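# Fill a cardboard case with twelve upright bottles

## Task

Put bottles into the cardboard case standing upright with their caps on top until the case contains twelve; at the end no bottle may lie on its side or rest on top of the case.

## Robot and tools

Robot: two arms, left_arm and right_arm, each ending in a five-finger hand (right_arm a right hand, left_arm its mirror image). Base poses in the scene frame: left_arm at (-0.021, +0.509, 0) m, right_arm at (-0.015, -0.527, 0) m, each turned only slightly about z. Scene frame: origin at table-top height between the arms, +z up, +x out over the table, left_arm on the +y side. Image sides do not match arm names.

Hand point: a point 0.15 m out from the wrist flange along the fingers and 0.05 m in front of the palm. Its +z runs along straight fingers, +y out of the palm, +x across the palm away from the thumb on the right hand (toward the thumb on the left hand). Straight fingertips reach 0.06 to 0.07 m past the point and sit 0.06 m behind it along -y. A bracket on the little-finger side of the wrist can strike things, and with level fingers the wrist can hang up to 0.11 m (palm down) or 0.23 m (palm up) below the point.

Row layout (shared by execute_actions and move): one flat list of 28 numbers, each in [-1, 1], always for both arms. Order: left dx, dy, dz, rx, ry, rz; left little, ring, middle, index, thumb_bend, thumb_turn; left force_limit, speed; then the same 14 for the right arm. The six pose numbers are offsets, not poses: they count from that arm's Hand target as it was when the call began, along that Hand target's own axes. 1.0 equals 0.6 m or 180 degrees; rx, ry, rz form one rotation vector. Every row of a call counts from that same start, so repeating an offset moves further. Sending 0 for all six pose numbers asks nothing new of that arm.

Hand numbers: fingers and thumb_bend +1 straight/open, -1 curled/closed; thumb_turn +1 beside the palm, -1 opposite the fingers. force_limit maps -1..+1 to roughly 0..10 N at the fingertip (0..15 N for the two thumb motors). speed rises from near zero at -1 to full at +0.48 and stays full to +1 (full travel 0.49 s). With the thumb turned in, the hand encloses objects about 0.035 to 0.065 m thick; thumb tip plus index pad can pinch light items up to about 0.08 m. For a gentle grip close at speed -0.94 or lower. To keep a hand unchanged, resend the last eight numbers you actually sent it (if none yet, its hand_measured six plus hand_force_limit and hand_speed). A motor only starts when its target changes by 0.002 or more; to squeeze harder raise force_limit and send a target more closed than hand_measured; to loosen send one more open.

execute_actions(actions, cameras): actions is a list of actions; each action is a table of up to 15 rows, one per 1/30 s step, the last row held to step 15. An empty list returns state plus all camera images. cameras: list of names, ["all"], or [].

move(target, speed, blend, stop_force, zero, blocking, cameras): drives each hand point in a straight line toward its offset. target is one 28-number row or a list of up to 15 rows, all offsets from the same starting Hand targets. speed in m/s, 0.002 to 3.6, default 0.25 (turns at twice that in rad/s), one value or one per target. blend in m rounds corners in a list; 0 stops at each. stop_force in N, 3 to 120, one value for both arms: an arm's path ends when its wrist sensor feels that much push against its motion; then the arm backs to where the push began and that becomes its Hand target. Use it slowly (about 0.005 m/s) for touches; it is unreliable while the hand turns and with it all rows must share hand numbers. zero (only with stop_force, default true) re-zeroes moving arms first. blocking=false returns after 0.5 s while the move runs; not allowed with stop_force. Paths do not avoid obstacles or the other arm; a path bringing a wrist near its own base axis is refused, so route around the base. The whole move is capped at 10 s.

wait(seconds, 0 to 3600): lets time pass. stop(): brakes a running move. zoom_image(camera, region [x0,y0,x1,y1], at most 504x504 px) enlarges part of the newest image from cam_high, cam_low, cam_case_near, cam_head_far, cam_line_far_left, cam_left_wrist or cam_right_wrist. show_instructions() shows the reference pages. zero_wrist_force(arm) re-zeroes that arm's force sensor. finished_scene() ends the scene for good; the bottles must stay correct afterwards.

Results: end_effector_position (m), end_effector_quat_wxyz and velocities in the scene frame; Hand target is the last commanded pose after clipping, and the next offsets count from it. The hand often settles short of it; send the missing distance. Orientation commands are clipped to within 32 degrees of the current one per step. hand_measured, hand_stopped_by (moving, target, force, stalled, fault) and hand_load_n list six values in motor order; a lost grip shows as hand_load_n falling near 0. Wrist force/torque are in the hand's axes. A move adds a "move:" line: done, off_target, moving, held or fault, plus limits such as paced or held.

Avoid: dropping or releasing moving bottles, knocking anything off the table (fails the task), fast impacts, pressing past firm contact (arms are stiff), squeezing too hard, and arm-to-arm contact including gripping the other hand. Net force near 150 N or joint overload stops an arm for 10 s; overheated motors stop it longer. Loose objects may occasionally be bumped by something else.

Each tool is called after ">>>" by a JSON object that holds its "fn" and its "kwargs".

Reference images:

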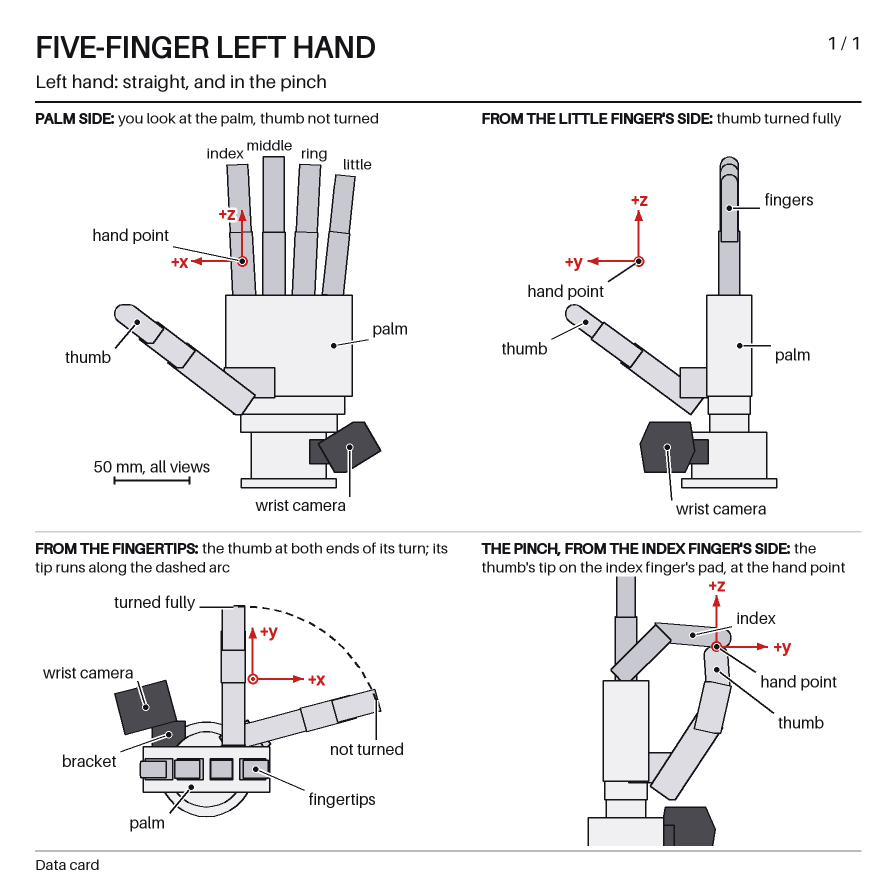

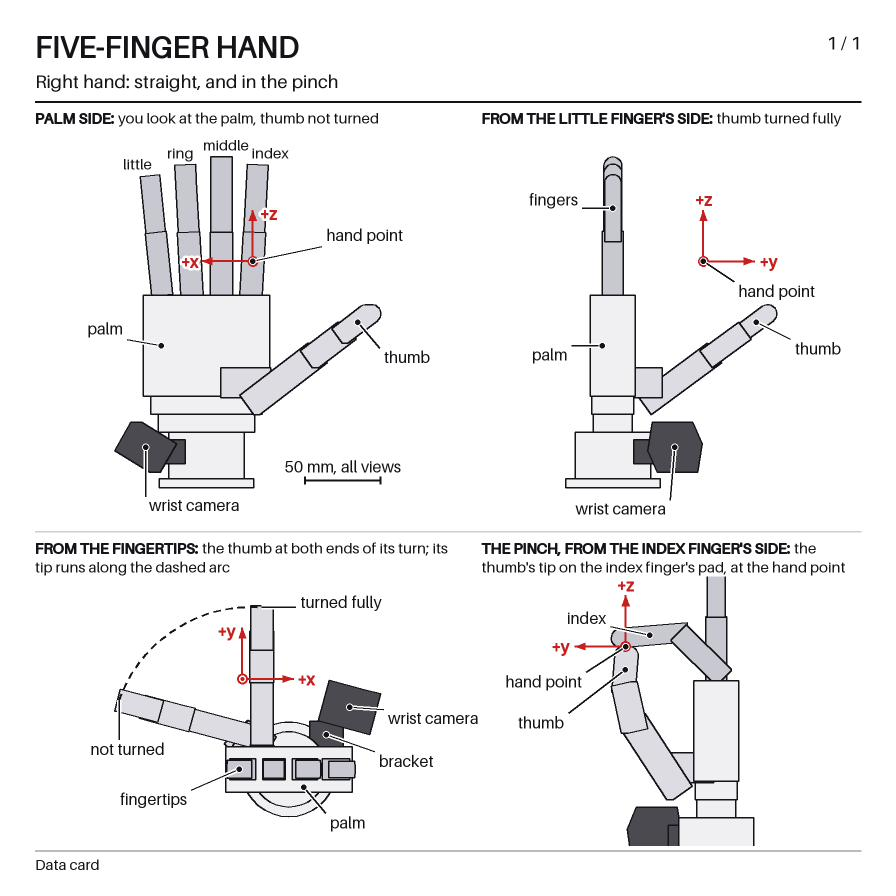

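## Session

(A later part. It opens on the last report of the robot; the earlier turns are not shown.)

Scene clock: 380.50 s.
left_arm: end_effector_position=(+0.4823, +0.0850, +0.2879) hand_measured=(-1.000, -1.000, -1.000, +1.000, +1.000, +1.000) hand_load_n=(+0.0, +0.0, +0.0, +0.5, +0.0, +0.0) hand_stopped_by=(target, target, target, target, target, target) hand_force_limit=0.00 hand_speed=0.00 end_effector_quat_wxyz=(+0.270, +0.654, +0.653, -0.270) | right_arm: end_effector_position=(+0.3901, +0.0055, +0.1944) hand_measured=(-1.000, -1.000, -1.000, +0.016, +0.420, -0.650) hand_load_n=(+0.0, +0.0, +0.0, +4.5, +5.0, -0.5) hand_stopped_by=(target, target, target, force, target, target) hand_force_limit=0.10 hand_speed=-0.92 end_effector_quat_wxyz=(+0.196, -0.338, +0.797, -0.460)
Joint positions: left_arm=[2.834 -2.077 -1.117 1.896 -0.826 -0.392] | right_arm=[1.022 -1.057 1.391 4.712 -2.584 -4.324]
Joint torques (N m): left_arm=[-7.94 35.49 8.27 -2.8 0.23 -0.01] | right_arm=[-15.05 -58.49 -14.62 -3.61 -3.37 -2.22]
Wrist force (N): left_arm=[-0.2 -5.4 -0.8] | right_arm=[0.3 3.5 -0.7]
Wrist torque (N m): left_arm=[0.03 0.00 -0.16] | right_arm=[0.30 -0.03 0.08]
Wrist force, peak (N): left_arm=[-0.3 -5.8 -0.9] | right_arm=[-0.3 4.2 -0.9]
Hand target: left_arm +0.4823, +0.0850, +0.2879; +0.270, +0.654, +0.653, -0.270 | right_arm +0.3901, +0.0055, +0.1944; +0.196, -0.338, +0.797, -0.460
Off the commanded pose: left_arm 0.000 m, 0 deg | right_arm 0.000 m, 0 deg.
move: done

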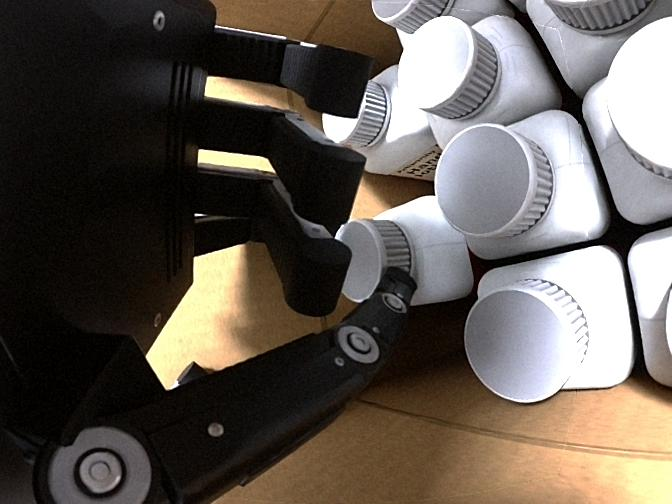

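>>> {"fn": "move", "kwargs": {"target": [0,0,0,0,0,0,-1,-1,-1,1,1,1,0,0,-0.012,0.0058,-0.01003,0,0,0,-1,-1,-1,-0.3,0.418,-0.65,0.1,-0.92], "speed": 0.02, "stop_force": 3, "cameras": ["cam_right_wrist"]}}

Scene clock: 382.37 s.
left_arm: end_effector_position=(+0.4823, +0.0850, +0.2879) hand_measured=(-1.000, -1.000, -1.000, +1.000, +1.000, +1.000) hand_load_n=(+0.0, +0.0, +0.0, +0.5, +0.0, +0.0) hand_stopped_by=(target, target, target, target, target, target) hand_force_limit=0.00 hand_speed=0.00 end_effector_quat_wxyz=(+0.270, +0.654, +0.653, -0.270) | right_arm: end_effector_position=(+0.3901, +0.0155, +0.1944) hand_measured=(-1.000, -1.000, -1.000, +0.016, +0.420, -0.650) hand_load_n=(+0.0, +0.0, +0.0, +4.5, +5.0, -0.5) hand_stopped_by=(target, target, target, force, target, target) hand_force_limit=0.10 hand_speed=-0.92 end_effector_quat_wxyz=(+0.196, -0.338, +0.797, -0.460)
Joint positions: left_arm=[2.834 -2.077 -1.117 1.896 -0.826 -0.392] | right_arm=[1.03 -1.035 1.354 4.739 -2.581 -4.31]
Joint torques (N m): left_arm=[-8.15 35.42 8.71 -2.78 0.05 0.08] | right_arm=[-14.55 -58.56 -13.61 -3.83 -3.02 -2.22]
Wrist force (N): left_arm=[-0.2 -5.6 -0.8] | right_arm=[0.1 3.8 -0.7]
Wrist torque (N m): left_arm=[0.00 -0.02 -0.14] | right_arm=[0.34 0.00 0.07]
Wrist force, peak (N): left_arm=[-0.3 -5.7 -1.0] | right_arm=[0.2 4.2 -0.4]
Hand target: left_arm +0.4823, +0.0850, +0.2879; +0.270, +0.654, +0.653, -0.270 | right_arm +0.3901, +0.0155, +0.1944; +0.196, -0.338, +0.797, -0.460
Off the commanded pose: left_arm 0.000 m, 0 deg | right_arm 0.000 m, 0 deg.
move: done

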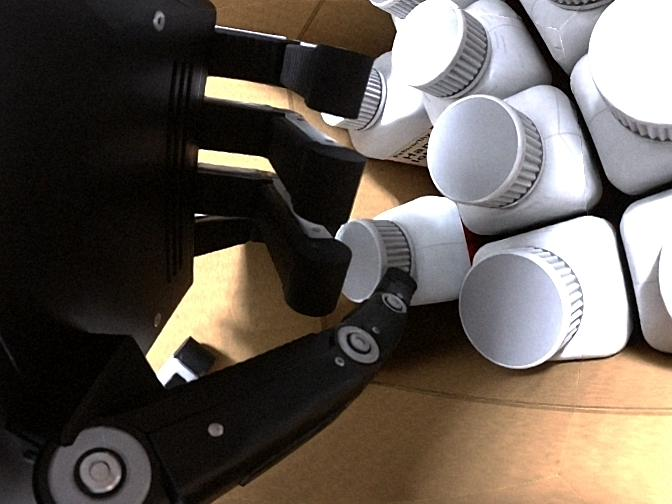

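>>> {"fn": "move", "kwargs": {"target": [0,0,0,0,0,0,-1,-1,-1,1,1,1,0,0,-0.012,0.0058,-0.01003,0,0,0,-1,-1,-1,-0.3,0.418,-0.65,0.1,-0.92], "speed": 0.02, "stop_force": 3, "cameras": ["cam_right_wrist","cam_case_near","cam_head_far"]}}

Scene clock: 384.37 s.
left_arm: end_effector_position=(+0.4823, +0.0850, +0.2879) hand_measured=(-1.000, -1.000, -1.000, +1.000, +1.000, +1.000) hand_load_n=(+0.0, +0.0, +0.0, +0.0, +0.0, +0.0) hand_stopped_by=(target, target, target, target, target, target) hand_force_limit=0.00 hand_speed=0.00 end_effector_quat_wxyz=(+0.270, +0.654, +0.653, -0.270) | right_arm: end_effector_position=(+0.3901, +0.0255, +0.1944) hand_measured=(-1.000, -1.000, -1.000, +0.016, +0.420, -0.650) hand_load_n=(+0.0, +0.0, +0.5, +4.5, +5.0, -0.5) hand_stopped_by=(target, target, target, force, target, target) hand_force_limit=0.10 hand_speed=-0.92 end_effector_quat_wxyz=(+0.196, -0.338, +0.797, -0.460)
Joint positions: left_arm=[2.834 -2.077 -1.117 1.896 -0.826 -0.392] | right_arm=[1.038 -1.013 1.316 4.766 -2.579 -4.296]
Joint torques (N m): left_arm=[-7.84 36.03 8.85 -2.79 0.14 0.06] | right_arm=[-12.78 -59.6 -14.28 -3.65 -2.98 -1.79]
Wrist force (N): left_arm=[-0.4 -5.6 -0.8] | right_arm=[0.3 3.7 -0.7]
Wrist torque (N m): left_arm=[-0.01 0.01 -0.16] | right_arm=[0.34 -0.03 0.06]
Wrist force, peak (N): left_arm=[-0.3 -5.7 -0.9] | right_arm=[-0.2 4.3 -1.1]
Hand target: left_arm +0.4823, +0.0850, +0.2879; +0.270, +0.654, +0.653, -0.270 | right_arm +0.3901, +0.0255, +0.1944; +0.196, -0.338, +0.797, -0.460
Off the commanded pose: left_arm 0.000 m, 0 deg | right_arm 0.000 m, 0 deg.
move: done
Images, in order (width x height): cam_case_near 896x504, cam_head_far 896x504, cam_right_wrist 672x504.

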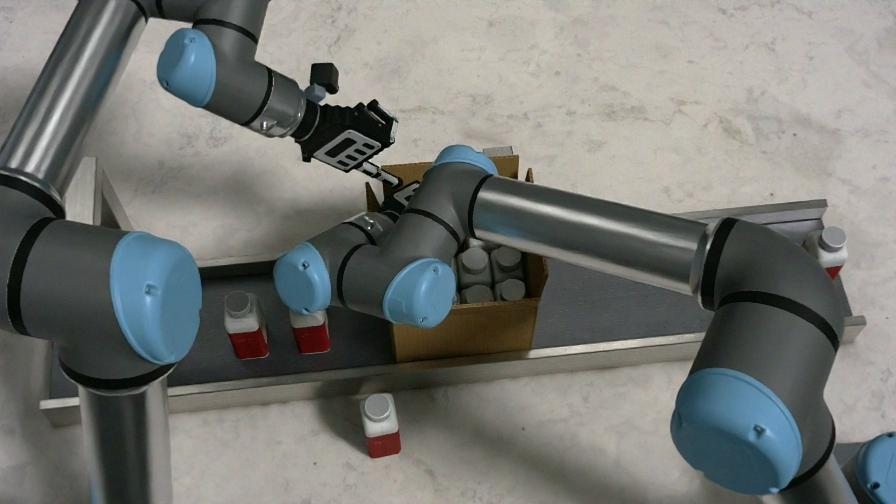

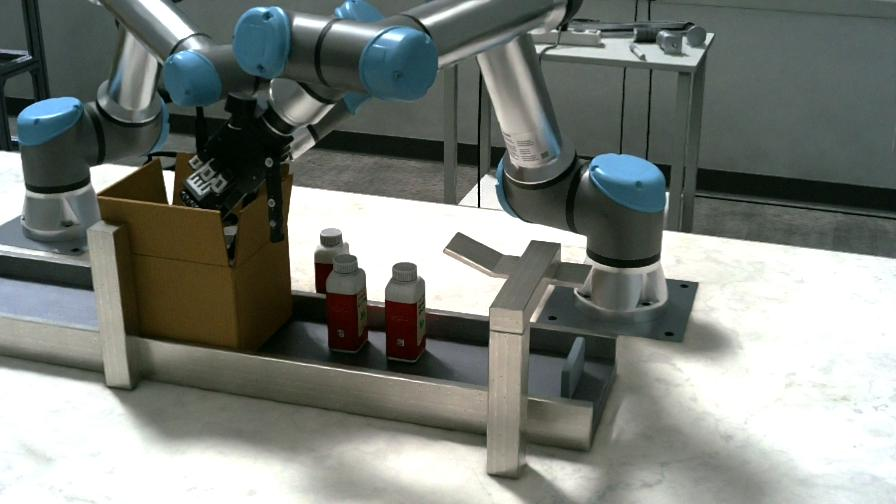

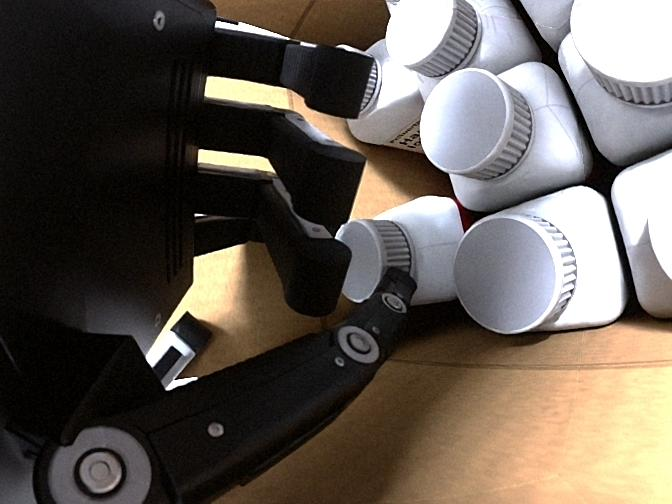

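>>> {"fn": "move", "kwargs": {"target": [0,0,0,0,0,0,-1,-1,-1,1,1,1,0,0,0,0.0159,0.0092,0,0,0,-1,-1,-1,-0.3,0.418,-0.65,0.1,-0.92], "speed": 0.01, "stop_force": 3}}

Scene clock: 386.67 s.
left_arm: end_effector_position=(+0.4823, +0.0850, +0.2879) hand_measured=(-1.000, -1.000, -1.000, +1.000, +1.000, +1.000) hand_load_n=(+0.0, +0.0, +0.0, +0.0, +0.0, +0.0) hand_stopped_by=(target, target, target, target, target, target) hand_force_limit=0.00 hand_speed=0.00 end_effector_quat_wxyz=(+0.270, +0.654, +0.653, -0.270) | right_arm: end_effector_position=(+0.3901, +0.0255, +0.1854) hand_measured=(-1.000, -1.000, -1.000, +0.016, +0.420, -0.650) hand_load_n=(+0.0, +0.0, +0.0, +5.0, +4.5, +0.0) hand_stopped_by=(target, target, target, force, target, target) hand_force_limit=0.10 hand_speed=-0.92 end_effector_quat_wxyz=(+0.195, -0.338, +0.797, -0.460)
Joint positions: left_arm=[2.834 -2.077 -1.117 1.896 -0.826 -0.392] | right_arm=[1.038 -1.007 1.33 4.746 -2.579 -4.296]
Joint torques (N m): left_arm=[-8.29 35.58 8.57 -2.72 0.08 -0.02] | right_arm=[-14.86 -57.48 -30.5 -1.87 0.05 -1.02]
Wrist force (N): left_arm=[-0.3 -5.5 -0.5] | right_arm=[-0.5 1.0 -2.0]
Wrist torque (N m): left_arm=[0.00 0.01 -0.16] | right_arm=[0.26 0.04 0.05]
Wrist force, peak (N): left_arm=[-0.3 -5.7 -1.0] | right_arm=[0.1 4.2 -1.0]
Hand target: left_arm +0.4823, +0.0850, +0.2879; +0.270, +0.654, +0.653, -0.270 | right_arm +0.3901, +0.0256, +0.1854; +0.195, -0.338, +0.797, -0.460 (not the last commanded pose)
Off the commanded pose: left_arm 0.000 m, 0 deg | right_arm 0.002 m, 0 deg.
move: contact (right_arm)

>>> {"fn": "move", "kwargs": {"target": [0,0,0,0,0,0,-1,-1,-1,1,1,1,0,0,0,0,0,0,0,0,-1,-1,-1,0.09,0.52,-0.65,0.1,-0.85], "speed": 0.02, "cameras": ["cam_right_wrist"]}}

>>> {"fn": "move", "kwargs": {"target": [0,0,0,0,0,0,-1,-1,-1,1,1,1,0,0,0,-0.0433,-0.025,0,0,0,-1,-1,-1,0.09,0.52,-0.65,0.1,-0.85], "speed": 0.03, "cameras": ["cam_right_wrist"]}}

>>> {"fn": "zoom_image", "kwargs": {"camera": "cam_right_wrist", "region": [300, 100, 600, 400]}}

Scene clock: 387.57 s.
left_arm: end_effector_position=(+0.4823, +0.0850, +0.2879) hand_measured=(-1.000, -1.000, -1.000, +1.000, +1.000, +1.000) hand_load_n=(+0.0, +0.0, +0.0, +0.5, +0.0, +0.0) hand_stopped_by=(target, target, target, target, target, target) hand_force_limit=0.00 hand_speed=0.00 end_effector_quat_wxyz=(+0.270, +0.654, +0.653, -0.270) | right_arm: end_effector_position=(+0.3901, +0.0256, +0.1854) hand_measured=(-1.000, -1.000, -1.000, +0.090, +0.520, -0.650) hand_load_n=(+0.0, +0.0, +0.0, +0.0, +0.0, +0.0) hand_stopped_by=(target, target, target, target, target, target) hand_force_limit=0.10 hand_speed=-0.85 end_effector_quat_wxyz=(+0.195, -0.338, +0.797, -0.460)
Joint positions: left_arm=[2.834 -2.077 -1.117 1.896 -0.826 -0.392] | right_arm=[1.038 -1.007 1.33 4.746 -2.579 -4.296]
Joint torques (N m): left_arm=[-8.31 35.46 8.64 -2.77 -0.01 0.04] | right_arm=[-14.85 -56.53 -29.71 -3.07 -0.17 -1.36]
Wrist force (N): left_arm=[-0.4 -5.5 -0.8] | right_arm=[0.1 1.0 -2.2]
Wrist torque (N m): left_arm=[0.00 0.02 -0.16] | right_arm=[0.26 0.02 0.06]
Wrist force, peak (N): left_arm=[-0.4 -5.6 -0.7] | right_arm=[0.0 1.5 -3.0]
Hand target: left_arm +0.4823, +0.0850, +0.2879; +0.270, +0.654, +0.653, -0.270 | right_arm +0.3901, +0.0256, +0.1854; +0.195, -0.338, +0.797, -0.460
Off the commanded pose: left_arm 0.000 m, 0 deg | right_arm 0.000 m, 0 deg.
move: done

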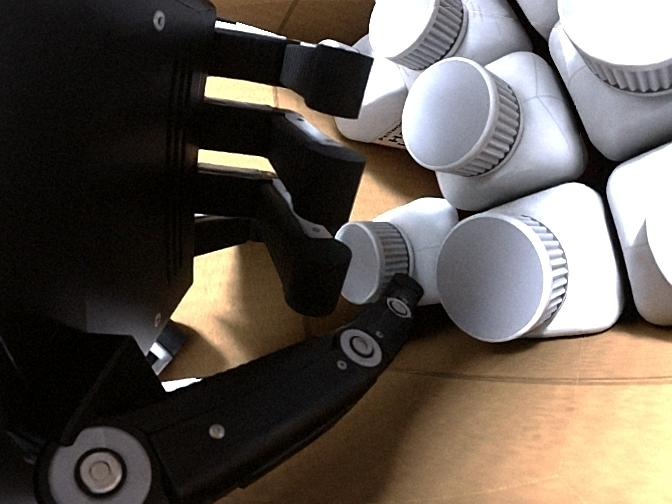

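Scene clock: 388.83 s.
left_arm: end_effector_position=(+0.4823, +0.0850, +0.2879) hand_measured=(-1.000, -1.000, -1.000, +1.000, +1.000, +1.000) hand_load_n=(+0.0, +0.0, +0.0, +0.5, +0.0, +0.0) hand_stopped_by=(target, target, target, target, target, target) hand_force_limit=0.00 hand_speed=0.00 end_effector_quat_wxyz=(+0.270, +0.654, +0.653, -0.270) | right_arm: end_effector_position=(+0.3901, +0.0255, +0.2157) hand_measured=(-1.000, -1.000, -1.000, +0.090, +0.520, -0.650) hand_load_n=(+0.0, +0.5, +0.0, +0.0, +0.0, +0.0) hand_stopped_by=(target, target, target, target, target, target) hand_force_limit=0.10 hand_speed=-0.85 end_effector_quat_wxyz=(+0.196, -0.338, +0.797, -0.460) end_effector_velocity=(+0.001, +0.000, -0.001) end_effector_angular_velocity=(+0.002, -0.003, +0.000)
Joint positions: left_arm=[2.834 -2.077 -1.117 1.896 -0.826 -0.392] | right_arm=[1.038 -1.028 1.283 4.814 -2.579 -4.296]
Joint velocities: left_arm=[within noise] | right_arm=[-0.001 0.001 0.003 -0.007 -0.002 0]
Joint torques (N m): left_arm=[-7.58 35.15 8.87 -2.75 0.09 0.06] | right_arm=[-13.48 -34.04 -13.02 -3.34 -1.04 1.84]
Wrist force (N): left_arm=[-0.1 -5.4 -0.8] | right_arm=[0.1 0.8 -1.9]
Wrist torque (N m): left_arm=[0.02 -0.03 -0.14] | right_arm=[0.20 -0.01 0.08]
Wrist force, peak (N): left_arm=[-0.4 -5.7 -0.9] | right_arm=[0.1 0.8 -2.5]
Hand target: left_arm +0.4823, +0.0850, +0.2879; +0.270, +0.654, +0.653, -0.270 | right_arm +0.3901, +0.0255, +0.2154; +0.195, -0.338, +0.797, -0.460
Off the commanded pose: left_arm 0.000 m, 0 deg | right_arm 0.000 m, 0 deg.
move: done

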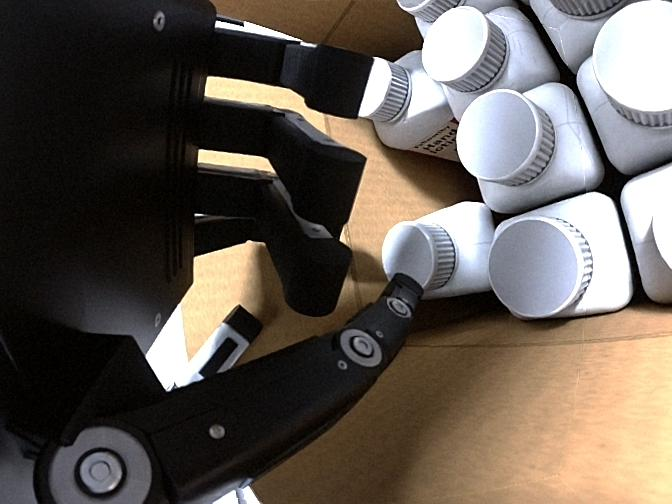

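Scaled by 1.680 from the camera's image (finer frame: 960x720).

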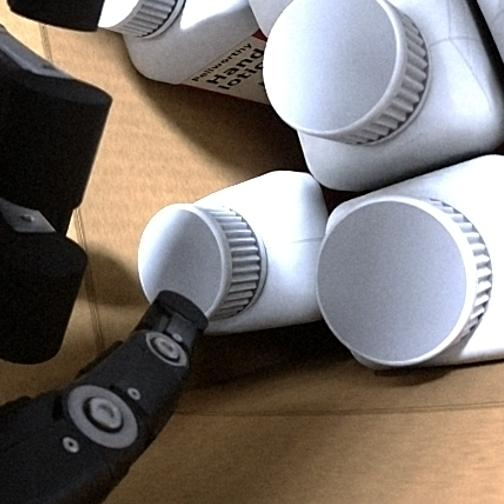

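>>> {"fn": "move", "kwargs": {"target": [[0,0,0,0,0,0,-1,-1,-1,1,1,1,0,0,0,-0.3386,-0.1955,0,0,0,-1,-1,-1,0.09,0.52,-0.65,0.1,-0.85],[0,0,0,0,0,0,-1,-1,-1,1,1,1,0,0,0.2085,-0.3813,-0.1217,-0.3162,-0.1277,-0.2213,-1,-1,1,-1,1,-0.65,0,0.2]], "speed": [0.3,0.4], "blend": [0.02,0]}}

>>> {"fn": "move", "kwargs": {"target": [0,0,0,0,0,0,-1,-1,-1,1,1,1,0,0,0,0,0,0,0,0.1667,-1,-1,1,-1,1,-0.65,0,0.2], "speed": 0.3, "cameras": ["cam_case_near","cam_right_wrist"]}}

>>> {"fn": "zoom_image", "kwargs": {"camera": "cam_case_near", "region": [360, 140, 560, 370]}}

Scene clock: 393.93 s.
left_arm: end_effector_position=(+0.4823, +0.0850, +0.2879) hand_measured=(-1.000, -1.000, -1.000, +1.000, +1.000, +1.000) hand_load_n=(+0.0, +0.0, +0.0, +0.5, +0.0, -0.5) hand_stopped_by=(target, target, target, target, target, target) hand_force_limit=0.00 hand_speed=0.00 end_effector_quat_wxyz=(+0.270, +0.654, +0.653, -0.270) | right_arm: end_effector_position=(+0.3397, -0.1001, +0.4499) hand_measured=(-1.000, -1.000, +1.000, -1.000, +1.000, -0.650) hand_load_n=(+0.5, +0.0, +0.0, +0.0, +0.0, +0.0) hand_stopped_by=(target, target, target, target, target, target) hand_force_limit=0.00 hand_speed=0.20 end_effector_quat_wxyz=(+0.000, +0.707, -0.707, +0.000)
Joint positions: left_arm=[2.834 -2.077 -1.117 1.896 -0.826 -0.392] | right_arm=[0.546 -1.371 1.058 5.025 -1.571 -5.755]
Joint torques (N m): left_arm=[-8.05 35.82 9.21 -2.8 -0.06 -0.06] | right_arm=[0 -43.54 -14.22 -0.85 1.69 -2]
Wrist force (N): left_arm=[-0.2 -5.6 -0.7] | right_arm=[-0.3 2.2 -3.6]
Wrist torque (N m): left_arm=[-0.01 -0.01 -0.15] | right_arm=[0.09 0.17 0.21]
Wrist force, peak (N): left_arm=[-0.3 -5.7 -0.8] | right_arm=[0.0 2.6 -3.9]
Hand target: left_arm +0.4823, +0.0850, +0.2879; +0.270, +0.654, +0.653, -0.270 | right_arm +0.3397, -0.1001, +0.4499; +0.000, +0.707, -0.707, +0.000
Off the commanded pose: left_arm 0.000 m, 0 deg | right_arm 0.000 m, 0 deg.
move: done

Scene clock: 395.30 s.
left_arm: end_effector_position=(+0.4823, +0.0850, +0.2879) hand_measured=(-1.000, -1.000, -1.000, +1.000, +1.000, +1.000) hand_load_n=(+0.0, +0.0, +0.0, +0.5, +0.0, +0.0) hand_stopped_by=(target, target, target, target, target, target) hand_force_limit=0.00 hand_speed=0.00 end_effector_quat_wxyz=(+0.270, +0.654, +0.653, -0.270) | right_arm: end_effector_position=(+0.3397, -0.1002, +0.4500) hand_measured=(-1.000, -1.000, +1.000, -1.000, +1.000, -0.650) hand_load_n=(+0.0, +0.0, +0.0, +0.0, +0.0, +0.0) hand_stopped_by=(target, target, target, target, target, target) hand_force_limit=0.00 hand_speed=0.20 end_effector_quat_wxyz=(+0.000, -0.500, +0.866, +0.000) end_effector_velocity=(+0.001, +0.001, -0.001) end_effector_angular_velocity=(-0.001, +0.000, -0.005)
Joint positions: left_arm=[2.834 -2.077 -1.117 1.896 -0.826 -0.392] | right_arm=[0.525 -1.461 1.164 5.009 -1.571 -5.252]
Joint velocities: left_arm=[within noise] | right_arm=[0 0.002 0 -0.001 -0.001 0.005]
Joint torques (N m): left_arm=[-7.97 35.84 9.13 -2.81 -0.07 -0.02] | right_arm=[14.28 -14.38 -31.15 -1.43 -0.97 2.53]
Wrist force (N): left_arm=[-0.4 -5.2 -0.8] | right_arm=[-0.2 2.3 -3.7]
Wrist torque (N m): left_arm=[0.06 0.01 -0.17] | right_arm=[0.12 0.17 0.31]
Wrist force, peak (N): left_arm=[-0.4 -5.7 -0.8] | right_arm=[0.1 2.2 -4.1]
Hand target: left_arm +0.4823, +0.0850, +0.2879; +0.270, +0.654, +0.653, -0.270 | right_arm +0.3397, -0.1001, +0.4499; +0.000, -0.500, +0.866, +0.000
Off the commanded pose: left_arm 0.000 m, 0 deg | right_arm 0.000 m, 0 deg.
move: done

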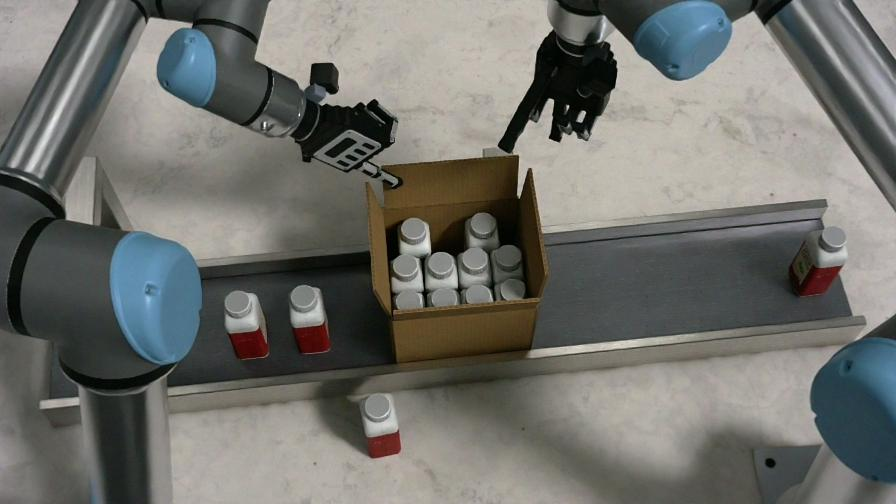

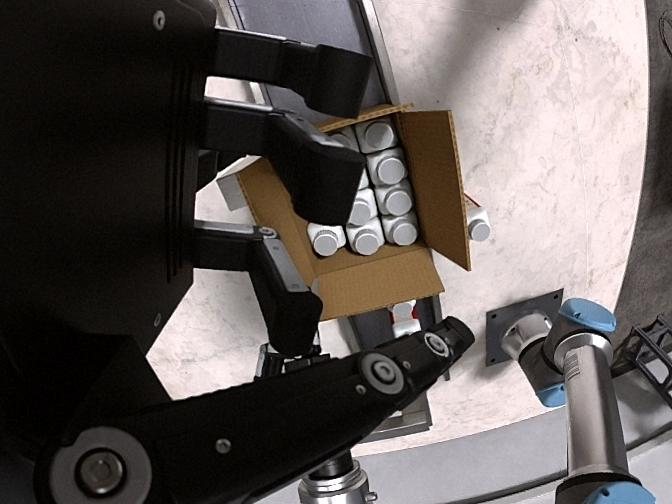

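Scaled by 2.191 from the camera's image (finer frame: 1280x720).

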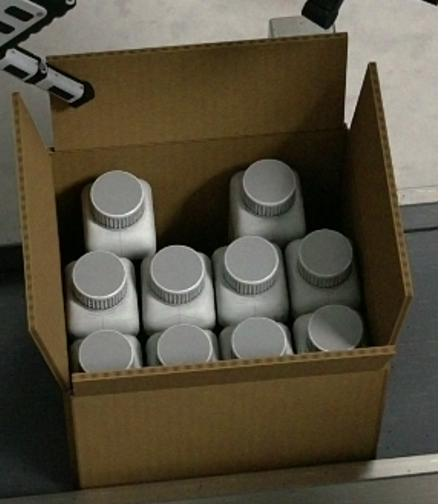

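>>> {"fn": "move", "kwargs": {"target": [[0,0,0,0,0,0,-1,-1,-1,1,1,1,0,0,-0.1921,0.0969,0,0,0,0,-1,-1,1,-1,1,-0.65,0,0.2],[0,0,0,0,0,0,-1,-1,-1,1,1,1,0,0,-0.1921,0.0969,0.325,0,0,0,-1,-1,1,-1,1,-0.65,0,0.2]], "speed": [0.3,0.15], "blend": [0.01,0], "cameras": ["cam_case_near","cam_right_wrist"]}}

>>> {"fn": "zoom_image", "kwargs": {"camera": "cam_case_near", "region": [360, 140, 560, 370]}}

Scene clock: 398.33 s.
left_arm: end_effector_position=(+0.4823, +0.0850, +0.2879) hand_measured=(-1.000, -1.000, -1.000, +1.000, +1.000, +1.000) hand_load_n=(+0.5, +0.0, +0.0, +0.5, +0.0, +0.0) hand_stopped_by=(target, target, target, target, target, target) hand_force_limit=0.00 hand_speed=0.00 end_effector_quat_wxyz=(+0.270, +0.654, +0.653, -0.270) | right_arm: end_effector_position=(+0.3473, +0.0289, +0.2550) hand_measured=(-1.000, -1.000, +1.000, -1.000, +1.000, -0.650) hand_load_n=(+0.0, +0.0, +0.0, +0.0, +0.0, +0.0) hand_stopped_by=(target, target, target, target, target, target) hand_force_limit=0.00 hand_speed=0.20 end_effector_quat_wxyz=(+0.000, -0.500, +0.866, +0.000)
Joint positions: left_arm=[2.834 -2.077 -1.117 1.896 -0.826 -0.392] | right_arm=[0.704 -1.242 1.396 4.558 -1.571 -5.072]
Joint torques (N m): left_arm=[-7.6 36.12 9.03 -2.75 -0.19 0.07] | right_arm=[-14.79 -49.47 -15.28 -3.95 0.82 2.22]
Wrist force (N): left_arm=[-0.3 -5.5 -0.8] | right_arm=[-0.1 2.1 -3.7]
Wrist torque (N m): left_arm=[0.01 0.00 -0.16] | right_arm=[0.10 0.15 0.31]
Wrist force, peak (N): left_arm=[-0.3 -5.7 -0.8] | right_arm=[-2.4 3.6 -4.6]
Hand target: left_arm +0.4823, +0.0850, +0.2879; +0.270, +0.654, +0.653, -0.270 | right_arm +0.3472, +0.0289, +0.2550; +0.000, -0.500, +0.866, +0.000
Off the commanded pose: left_arm 0.000 m, 0 deg | right_arm 0.000 m, 0 deg.
move: done

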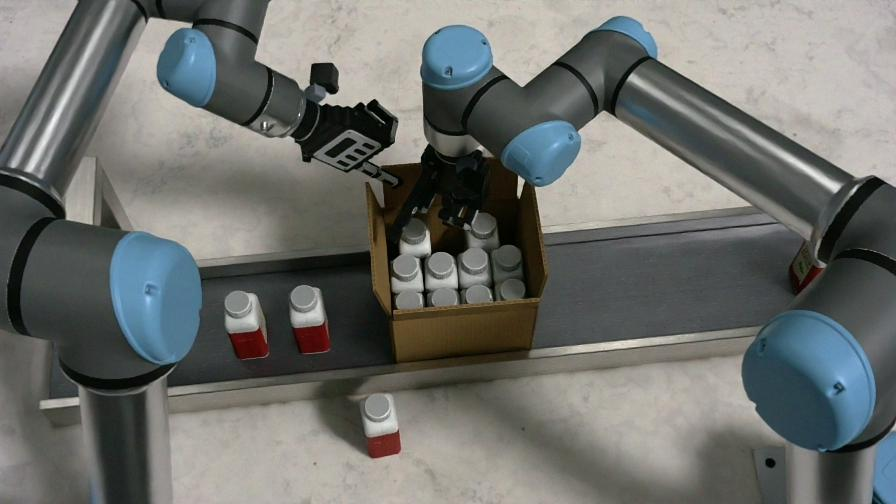

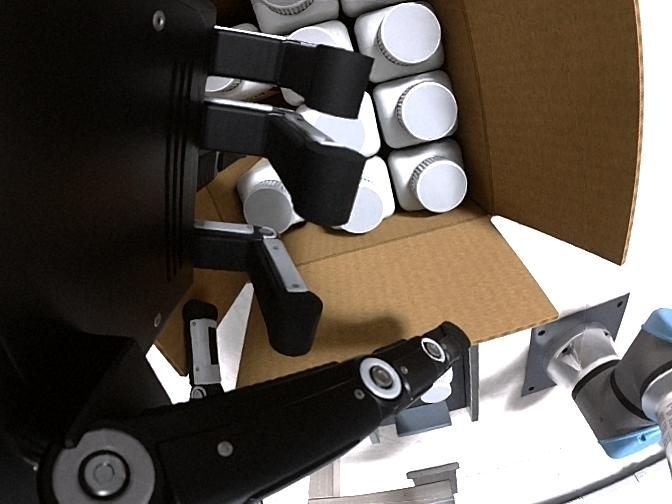

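Scaled by 2.191 from the camera's image (finer frame: 1280x720).

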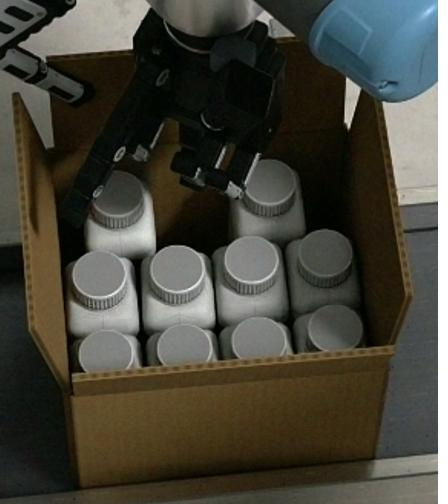

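>>> {"fn": "move", "kwargs": {"target": [0,0,0,0,0,0,-1,-1,-1,1,1,1,0,0,0,0,0.1187,0,0,0,-1,-1,1,-1,1,-0.65,0,0.2], "speed": 0.04, "stop_force": 4, "cameras": ["cam_case_near","cam_right_wrist"]}}

>>> {"fn": "zoom_image", "kwargs": {"camera": "cam_case_near", "region": [360, 140, 560, 370]}}

Scene clock: 401.60 s.
left_arm: end_effector_position=(+0.4823, +0.0850, +0.2879) hand_measured=(-1.000, -1.000, -1.000, +1.000, +1.000, +1.000) hand_load_n=(+0.0, +0.0, +0.0, +0.0, +0.0, +0.0) hand_stopped_by=(target, target, target, target, target, target) hand_force_limit=0.00 hand_speed=0.00 end_effector_quat_wxyz=(+0.270, +0.654, +0.653, -0.270) | right_arm: end_effector_position=(+0.3473, +0.0289, +0.1838) hand_measured=(-1.000, -1.000, +1.000, -1.000, +1.000, -0.650) hand_load_n=(+0.0, +0.0, +0.0, +0.0, +0.0, +0.0) hand_stopped_by=(target, target, target, target, target, target) hand_force_limit=0.00 hand_speed=0.20 end_effector_quat_wxyz=(+0.000, -0.500, +0.866, +0.000)
Joint positions: left_arm=[2.834 -2.077 -1.117 1.896 -0.826 -0.392] | right_arm=[0.704 -1.202 1.528 4.386 -1.571 -5.072]
Joint torques (N m): left_arm=[-7.58 35.9 9.26 -2.76 -0.18 0.22] | right_arm=[0.97 -49.59 -31.63 -3.23 0.32 2.48]
Wrist force (N): left_arm=[-0.1 -5.5 -0.8] | right_arm=[-0.3 2.4 -3.8]
Wrist torque (N m): left_arm=[0.02 -0.02 -0.15] | right_arm=[0.14 0.18 0.32]
Wrist force, peak (N): left_arm=[-0.2 -5.7 -0.8] | right_arm=[-0.5 2.6 -4.1]
Hand target: left_arm +0.4823, +0.0850, +0.2879; +0.270, +0.654, +0.653, -0.270 | right_arm +0.3473, +0.0289, +0.1838; +0.000, -0.500, +0.866, +0.000
Off the commanded pose: left_arm 0.000 m, 0 deg | right_arm 0.000 m, 0 deg.
move: done

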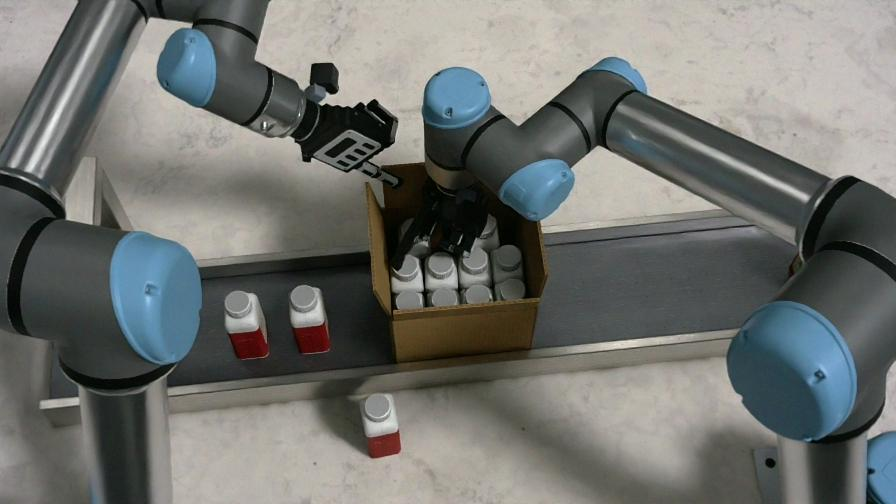

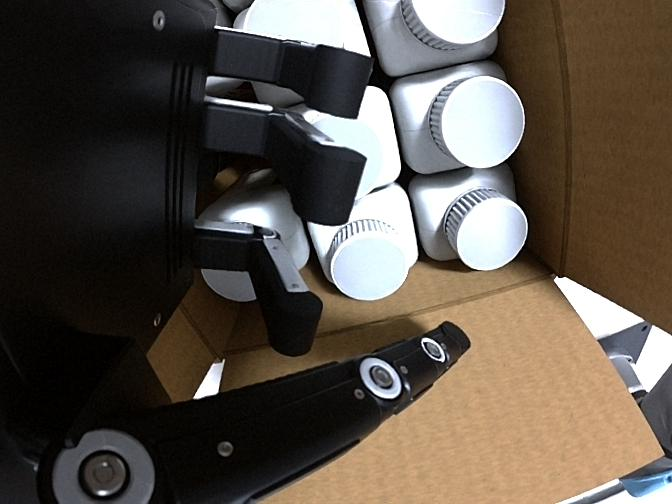

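Scaled by 2.191 from the camera's image (finer frame: 1280x720).

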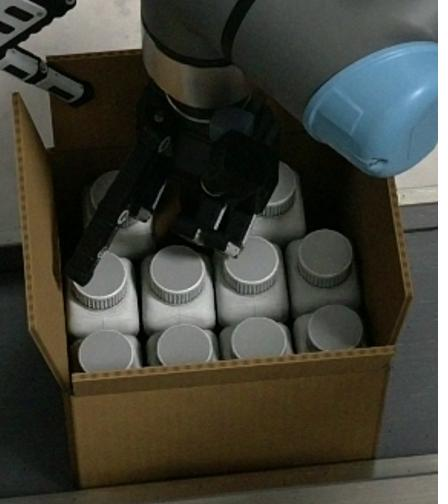

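>>> {"fn": "move", "kwargs": {"target": [0,0,0,0,0,0,-1,-1,-1,1,1,1,0,0,0,0,0.02,0,0,0,-1,-1,1,-1,1,-0.65,0,0.2], "speed": 0.01, "stop_force": 3}}

Scene clock: 403.63 s.
left_arm: end_effector_position=(+0.4823, +0.0850, +0.2879) hand_measured=(-1.000, -1.000, -1.000, +1.000, +1.000, +1.000) hand_load_n=(+0.0, +0.0, +0.0, +0.0, +0.0, +0.0) hand_stopped_by=(target, target, target, target, target, target) hand_force_limit=0.00 hand_speed=0.00 end_effector_quat_wxyz=(+0.270, +0.654, +0.653, -0.270) | right_arm: end_effector_position=(+0.3473, +0.0289, +0.1757) hand_measured=(-1.000, -1.000, +1.000, -1.000, +1.000, -0.650) hand_load_n=(-0.5, +0.0, +0.0, +0.0, +0.0, +0.0) hand_stopped_by=(target, target, target, target, target, target) hand_force_limit=0.00 hand_speed=0.20 end_effector_quat_wxyz=(+0.000, -0.500, +0.866, +0.000)
Joint positions: left_arm=[2.834 -2.077 -1.117 1.896 -0.826 -0.392] | right_arm=[0.704 -1.196 1.541 4.367 -1.571 -5.072]
Joint torques (N m): left_arm=[-7.48 36.67 9.06 -2.76 -0.33 0.13] | right_arm=[6.55 -47.96 -29.53 -2.38 0.38 2.69]
Wrist force (N): left_arm=[-0.6 -5.4 -0.8] | right_arm=[-0.4 2.9 -7.6]
Wrist torque (N m): left_arm=[0.03 0.05 -0.17] | right_arm=[0.34 0.38 0.34]
Wrist force, peak (N): left_arm=[-0.4 -5.8 -0.9] | right_arm=[-0.2 3.3 -11.8]
Hand target: left_arm +0.4823, +0.0850, +0.2879; +0.270, +0.654, +0.653, -0.270 | right_arm +0.3473, +0.0289, +0.1757; +0.000, -0.500, +0.866, +0.000 (not the last commanded pose)
Off the commanded pose: left_arm 0.000 m, 0 deg | right_arm 0.004 m, 0 deg.
move: contact (right_arm)

>>> {"fn": "move", "kwargs": {"target": [0,0,0,0,0,0,-1,-1,-1,1,1,1,0,0,0.0,0,-0.0055,0,0,0,-1,-1,1,-1,1,-0.65,0,0.2], "speed": 0.02}}

>>> {"fn": "move", "kwargs": {"target": [0,0,0,0,0,0,-1,-1,-1,1,1,1,0,0,0.0361,-0.0208,0,0,0,0,-1,-1,1,-1,1,-0.65,0,0.2], "speed": 0.02, "stop_force": 7, "cameras": ["cam_case_near","cam_right_wrist"]}}

>>> {"fn": "zoom_image", "kwargs": {"camera": "cam_case_near", "region": [400, 160, 560, 310]}}

Scene clock: 404.37 s.
left_arm: end_effector_position=(+0.4823, +0.0850, +0.2879) hand_measured=(-1.000, -1.000, -1.000, +1.000, +1.000, +1.000) hand_load_n=(+0.0, +0.0, +0.0, +0.0, +0.0, +0.0) hand_stopped_by=(target, target, target, target, target, target) hand_force_limit=0.00 hand_speed=0.00 end_effector_quat_wxyz=(+0.270, +0.654, +0.653, -0.270) | right_arm: end_effector_position=(+0.3473, +0.0290, +0.1792) hand_measured=(-1.000, -1.000, +1.000, -1.000, +1.000, -0.650) hand_load_n=(+0.0, +0.5, +0.0, +0.0, +0.0, +0.0) hand_stopped_by=(target, target, target, target, target, target) hand_force_limit=0.00 hand_speed=0.20 end_effector_quat_wxyz=(+0.001, -0.500, +0.866, +0.000)
Joint positions: left_arm=[2.834 -2.077 -1.117 1.896 -0.826 -0.392] | right_arm=[0.704 -1.199 1.535 4.375 -1.571 -5.072]
Joint torques (N m): left_arm=[-7.36 36.31 9.2 -2.79 -0.21 0.15] | right_arm=[7.77 -32.55 -13 -3.8 -0.26 2.63]
Wrist force (N): left_arm=[-0.3 -5.5 -0.8] | right_arm=[-0.3 2.1 -3.5]
Wrist torque (N m): left_arm=[0.01 0.01 -0.16] | right_arm=[0.09 0.19 0.31]
Wrist force, peak (N): left_arm=[-0.5 -5.6 -0.9] | right_arm=[-0.3 2.8 -7.9]
Hand target: left_arm +0.4823, +0.0850, +0.2879; +0.270, +0.654, +0.653, -0.270 | right_arm +0.3473, +0.0289, +0.1790; +0.000, -0.500, +0.866, +0.000
Off the commanded pose: left_arm 0.000 m, 0 deg | right_arm 0.000 m, 0 deg.
move: done

Scene clock: 406.70 s.
left_arm: end_effector_position=(+0.4823, +0.0850, +0.2879) hand_measured=(-1.000, -1.000, -1.000, +1.000, +1.000, +1.000) hand_load_n=(+0.0, +0.0, +0.0, +0.0, +0.0, +0.0) hand_stopped_by=(target, target, target, target, target, target) hand_force_limit=0.00 hand_speed=0.00 end_effector_quat_wxyz=(+0.270, +0.654, +0.653, -0.270) | right_arm: end_effector_position=(+0.3472, +0.0039, +0.1790) hand_measured=(-1.000, -1.000, +1.000, -1.000, +1.000, -0.650) hand_load_n=(+0.0, +0.0, -0.5, +0.0, +0.0, +0.0) hand_stopped_by=(target, target, target, target, target, target) hand_force_limit=0.00 hand_speed=0.20 end_effector_quat_wxyz=(+0.000, -0.500, +0.866, +0.000)
Joint positions: left_arm=[2.834 -2.077 -1.117 1.896 -0.826 -0.392] | right_arm=[0.673 -1.243 1.597 4.357 -1.571 -5.104]
Joint torques (N m): left_arm=[-7.54 36.62 8.96 -2.74 -0.34 0.16] | right_arm=[13.03 -23.6 -30.02 -0.96 0.94 2.52]
Wrist force (N): left_arm=[-0.3 -5.5 -0.8] | right_arm=[-0.6 2.9 -3.8]
Wrist torque (N m): left_arm=[0.02 0.00 -0.15] | right_arm=[0.17 0.16 0.31]
Wrist force, peak (N): left_arm=[-0.4 -5.6 -1.1] | right_arm=[-0.9 3.1 -4.0]
Hand target: left_arm +0.4823, +0.0850, +0.2879; +0.270, +0.654, +0.653, -0.270 | right_arm +0.3472, +0.0039, +0.1790; +0.000, -0.500, +0.866, +0.000
Off the commanded pose: left_arm 0.000 m, 0 deg | right_arm 0.000 m, 0 deg.
move: done

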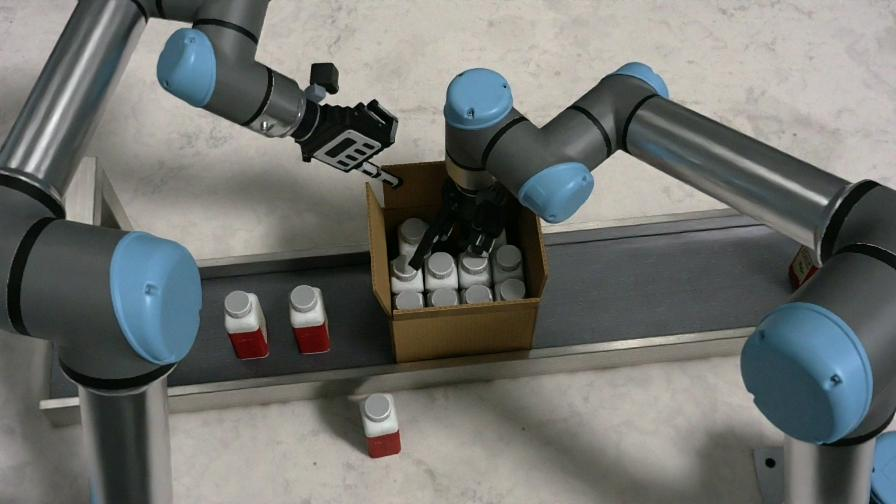

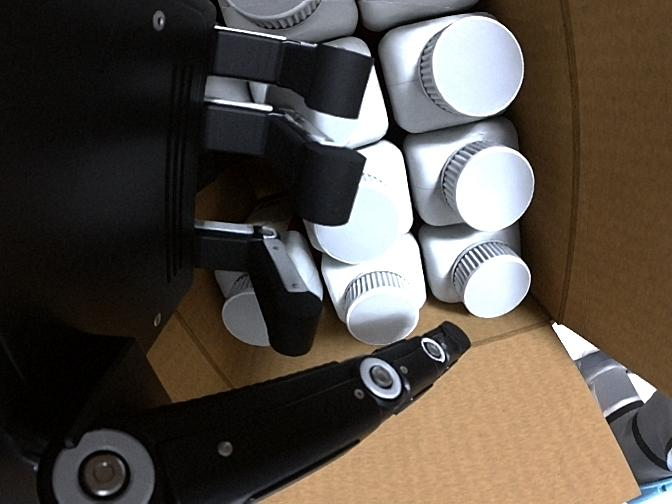

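Scaled by 3.150 from the camera's image (finer frame: 1280x720).

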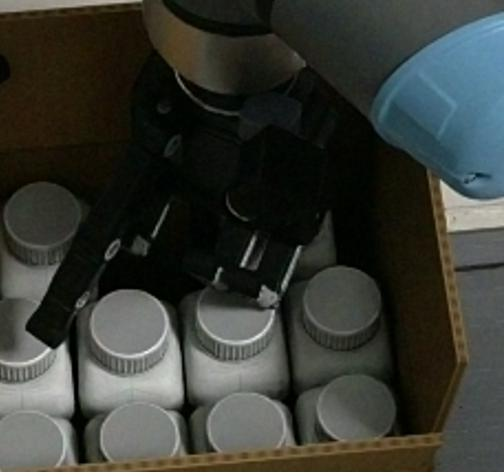

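>>> {"fn": "move", "kwargs": {"target": [0,0,0,0,0,0,-1,-1,-1,1,1,1,0,0,0.0188,-0.01083,0,0,0,0,-1,-1,1,-1,1,-0.65,0,0.2], "speed": 0.01, "stop_force": 8, "cameras": ["cam_case_near","cam_right_wrist"]}}

>>> {"fn": "zoom_image", "kwargs": {"camera": "cam_case_near", "region": [400, 160, 560, 310]}}

Scene clock: 409.47 s.
left_arm: end_effector_position=(+0.4823, +0.0850, +0.2879) hand_measured=(-1.000, -1.000, -1.000, +1.000, +1.000, +1.000) hand_load_n=(+0.0, +0.0, +0.0, +0.5, +0.0, +0.0) hand_stopped_by=(target, target, target, target, target, target) hand_force_limit=0.00 hand_speed=0.00 end_effector_quat_wxyz=(+0.270, +0.654, +0.653, -0.270) | right_arm: end_effector_position=(+0.3472, -0.0091, +0.1789) hand_measured=(-1.000, -1.000, +1.000, -1.000, +1.000, -0.650) hand_load_n=(+0.0, +0.0, -1.5, +0.0, +0.0, +0.0) hand_stopped_by=(target, target, target, target, target, target) hand_force_limit=0.00 hand_speed=0.20 end_effector_quat_wxyz=(+0.000, -0.500, +0.866, +0.000)
Joint positions: left_arm=[2.834 -2.077 -1.117 1.896 -0.826 -0.392] | right_arm=[0.655 -1.265 1.627 4.349 -1.571 -5.122]
Joint torques (N m): left_arm=[-6.75 36.45 9.09 -2.66 -0.25 0.14] | right_arm=[11.57 -22.23 -30.51 -1.02 -1.62 2.51]
Wrist force (N): left_arm=[-0.3 -5.5 -0.9] | right_arm=[-3.0 4.4 -3.5]
Wrist torque (N m): left_arm=[0.03 -0.01 -0.15] | right_arm=[0.20 0.25 0.20]
Wrist force, peak (N): left_arm=[-0.4 -5.7 -0.8] | right_arm=[-3.2 4.7 -3.5]
Hand target: left_arm +0.4823, +0.0850, +0.2879; +0.270, +0.654, +0.653, -0.270 | right_arm +0.3472, -0.0091, +0.1789; +0.000, -0.500, +0.866, +0.000
Off the commanded pose: left_arm 0.000 m, 0 deg | right_arm 0.000 m, 0 deg.
move: done

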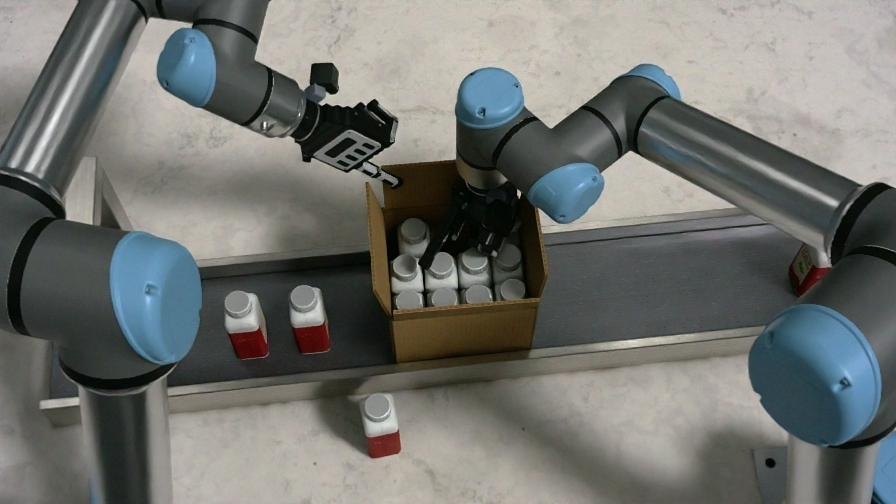

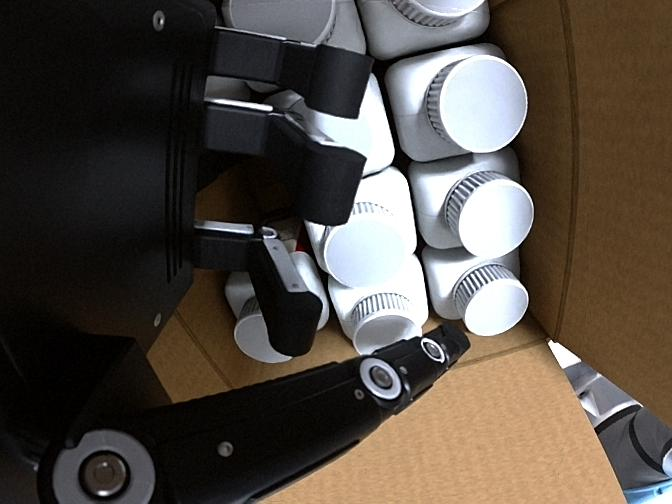

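Scaled by 3.150 from the camera's image (finer frame: 1280x720).

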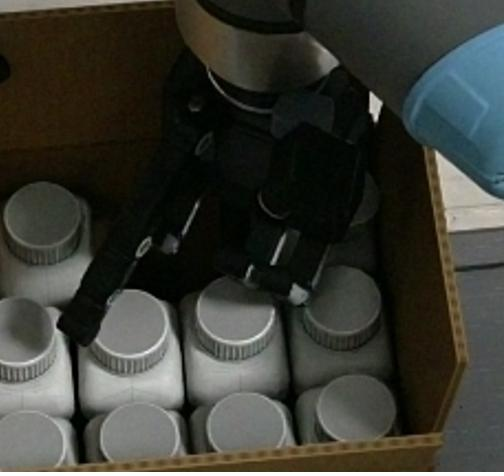

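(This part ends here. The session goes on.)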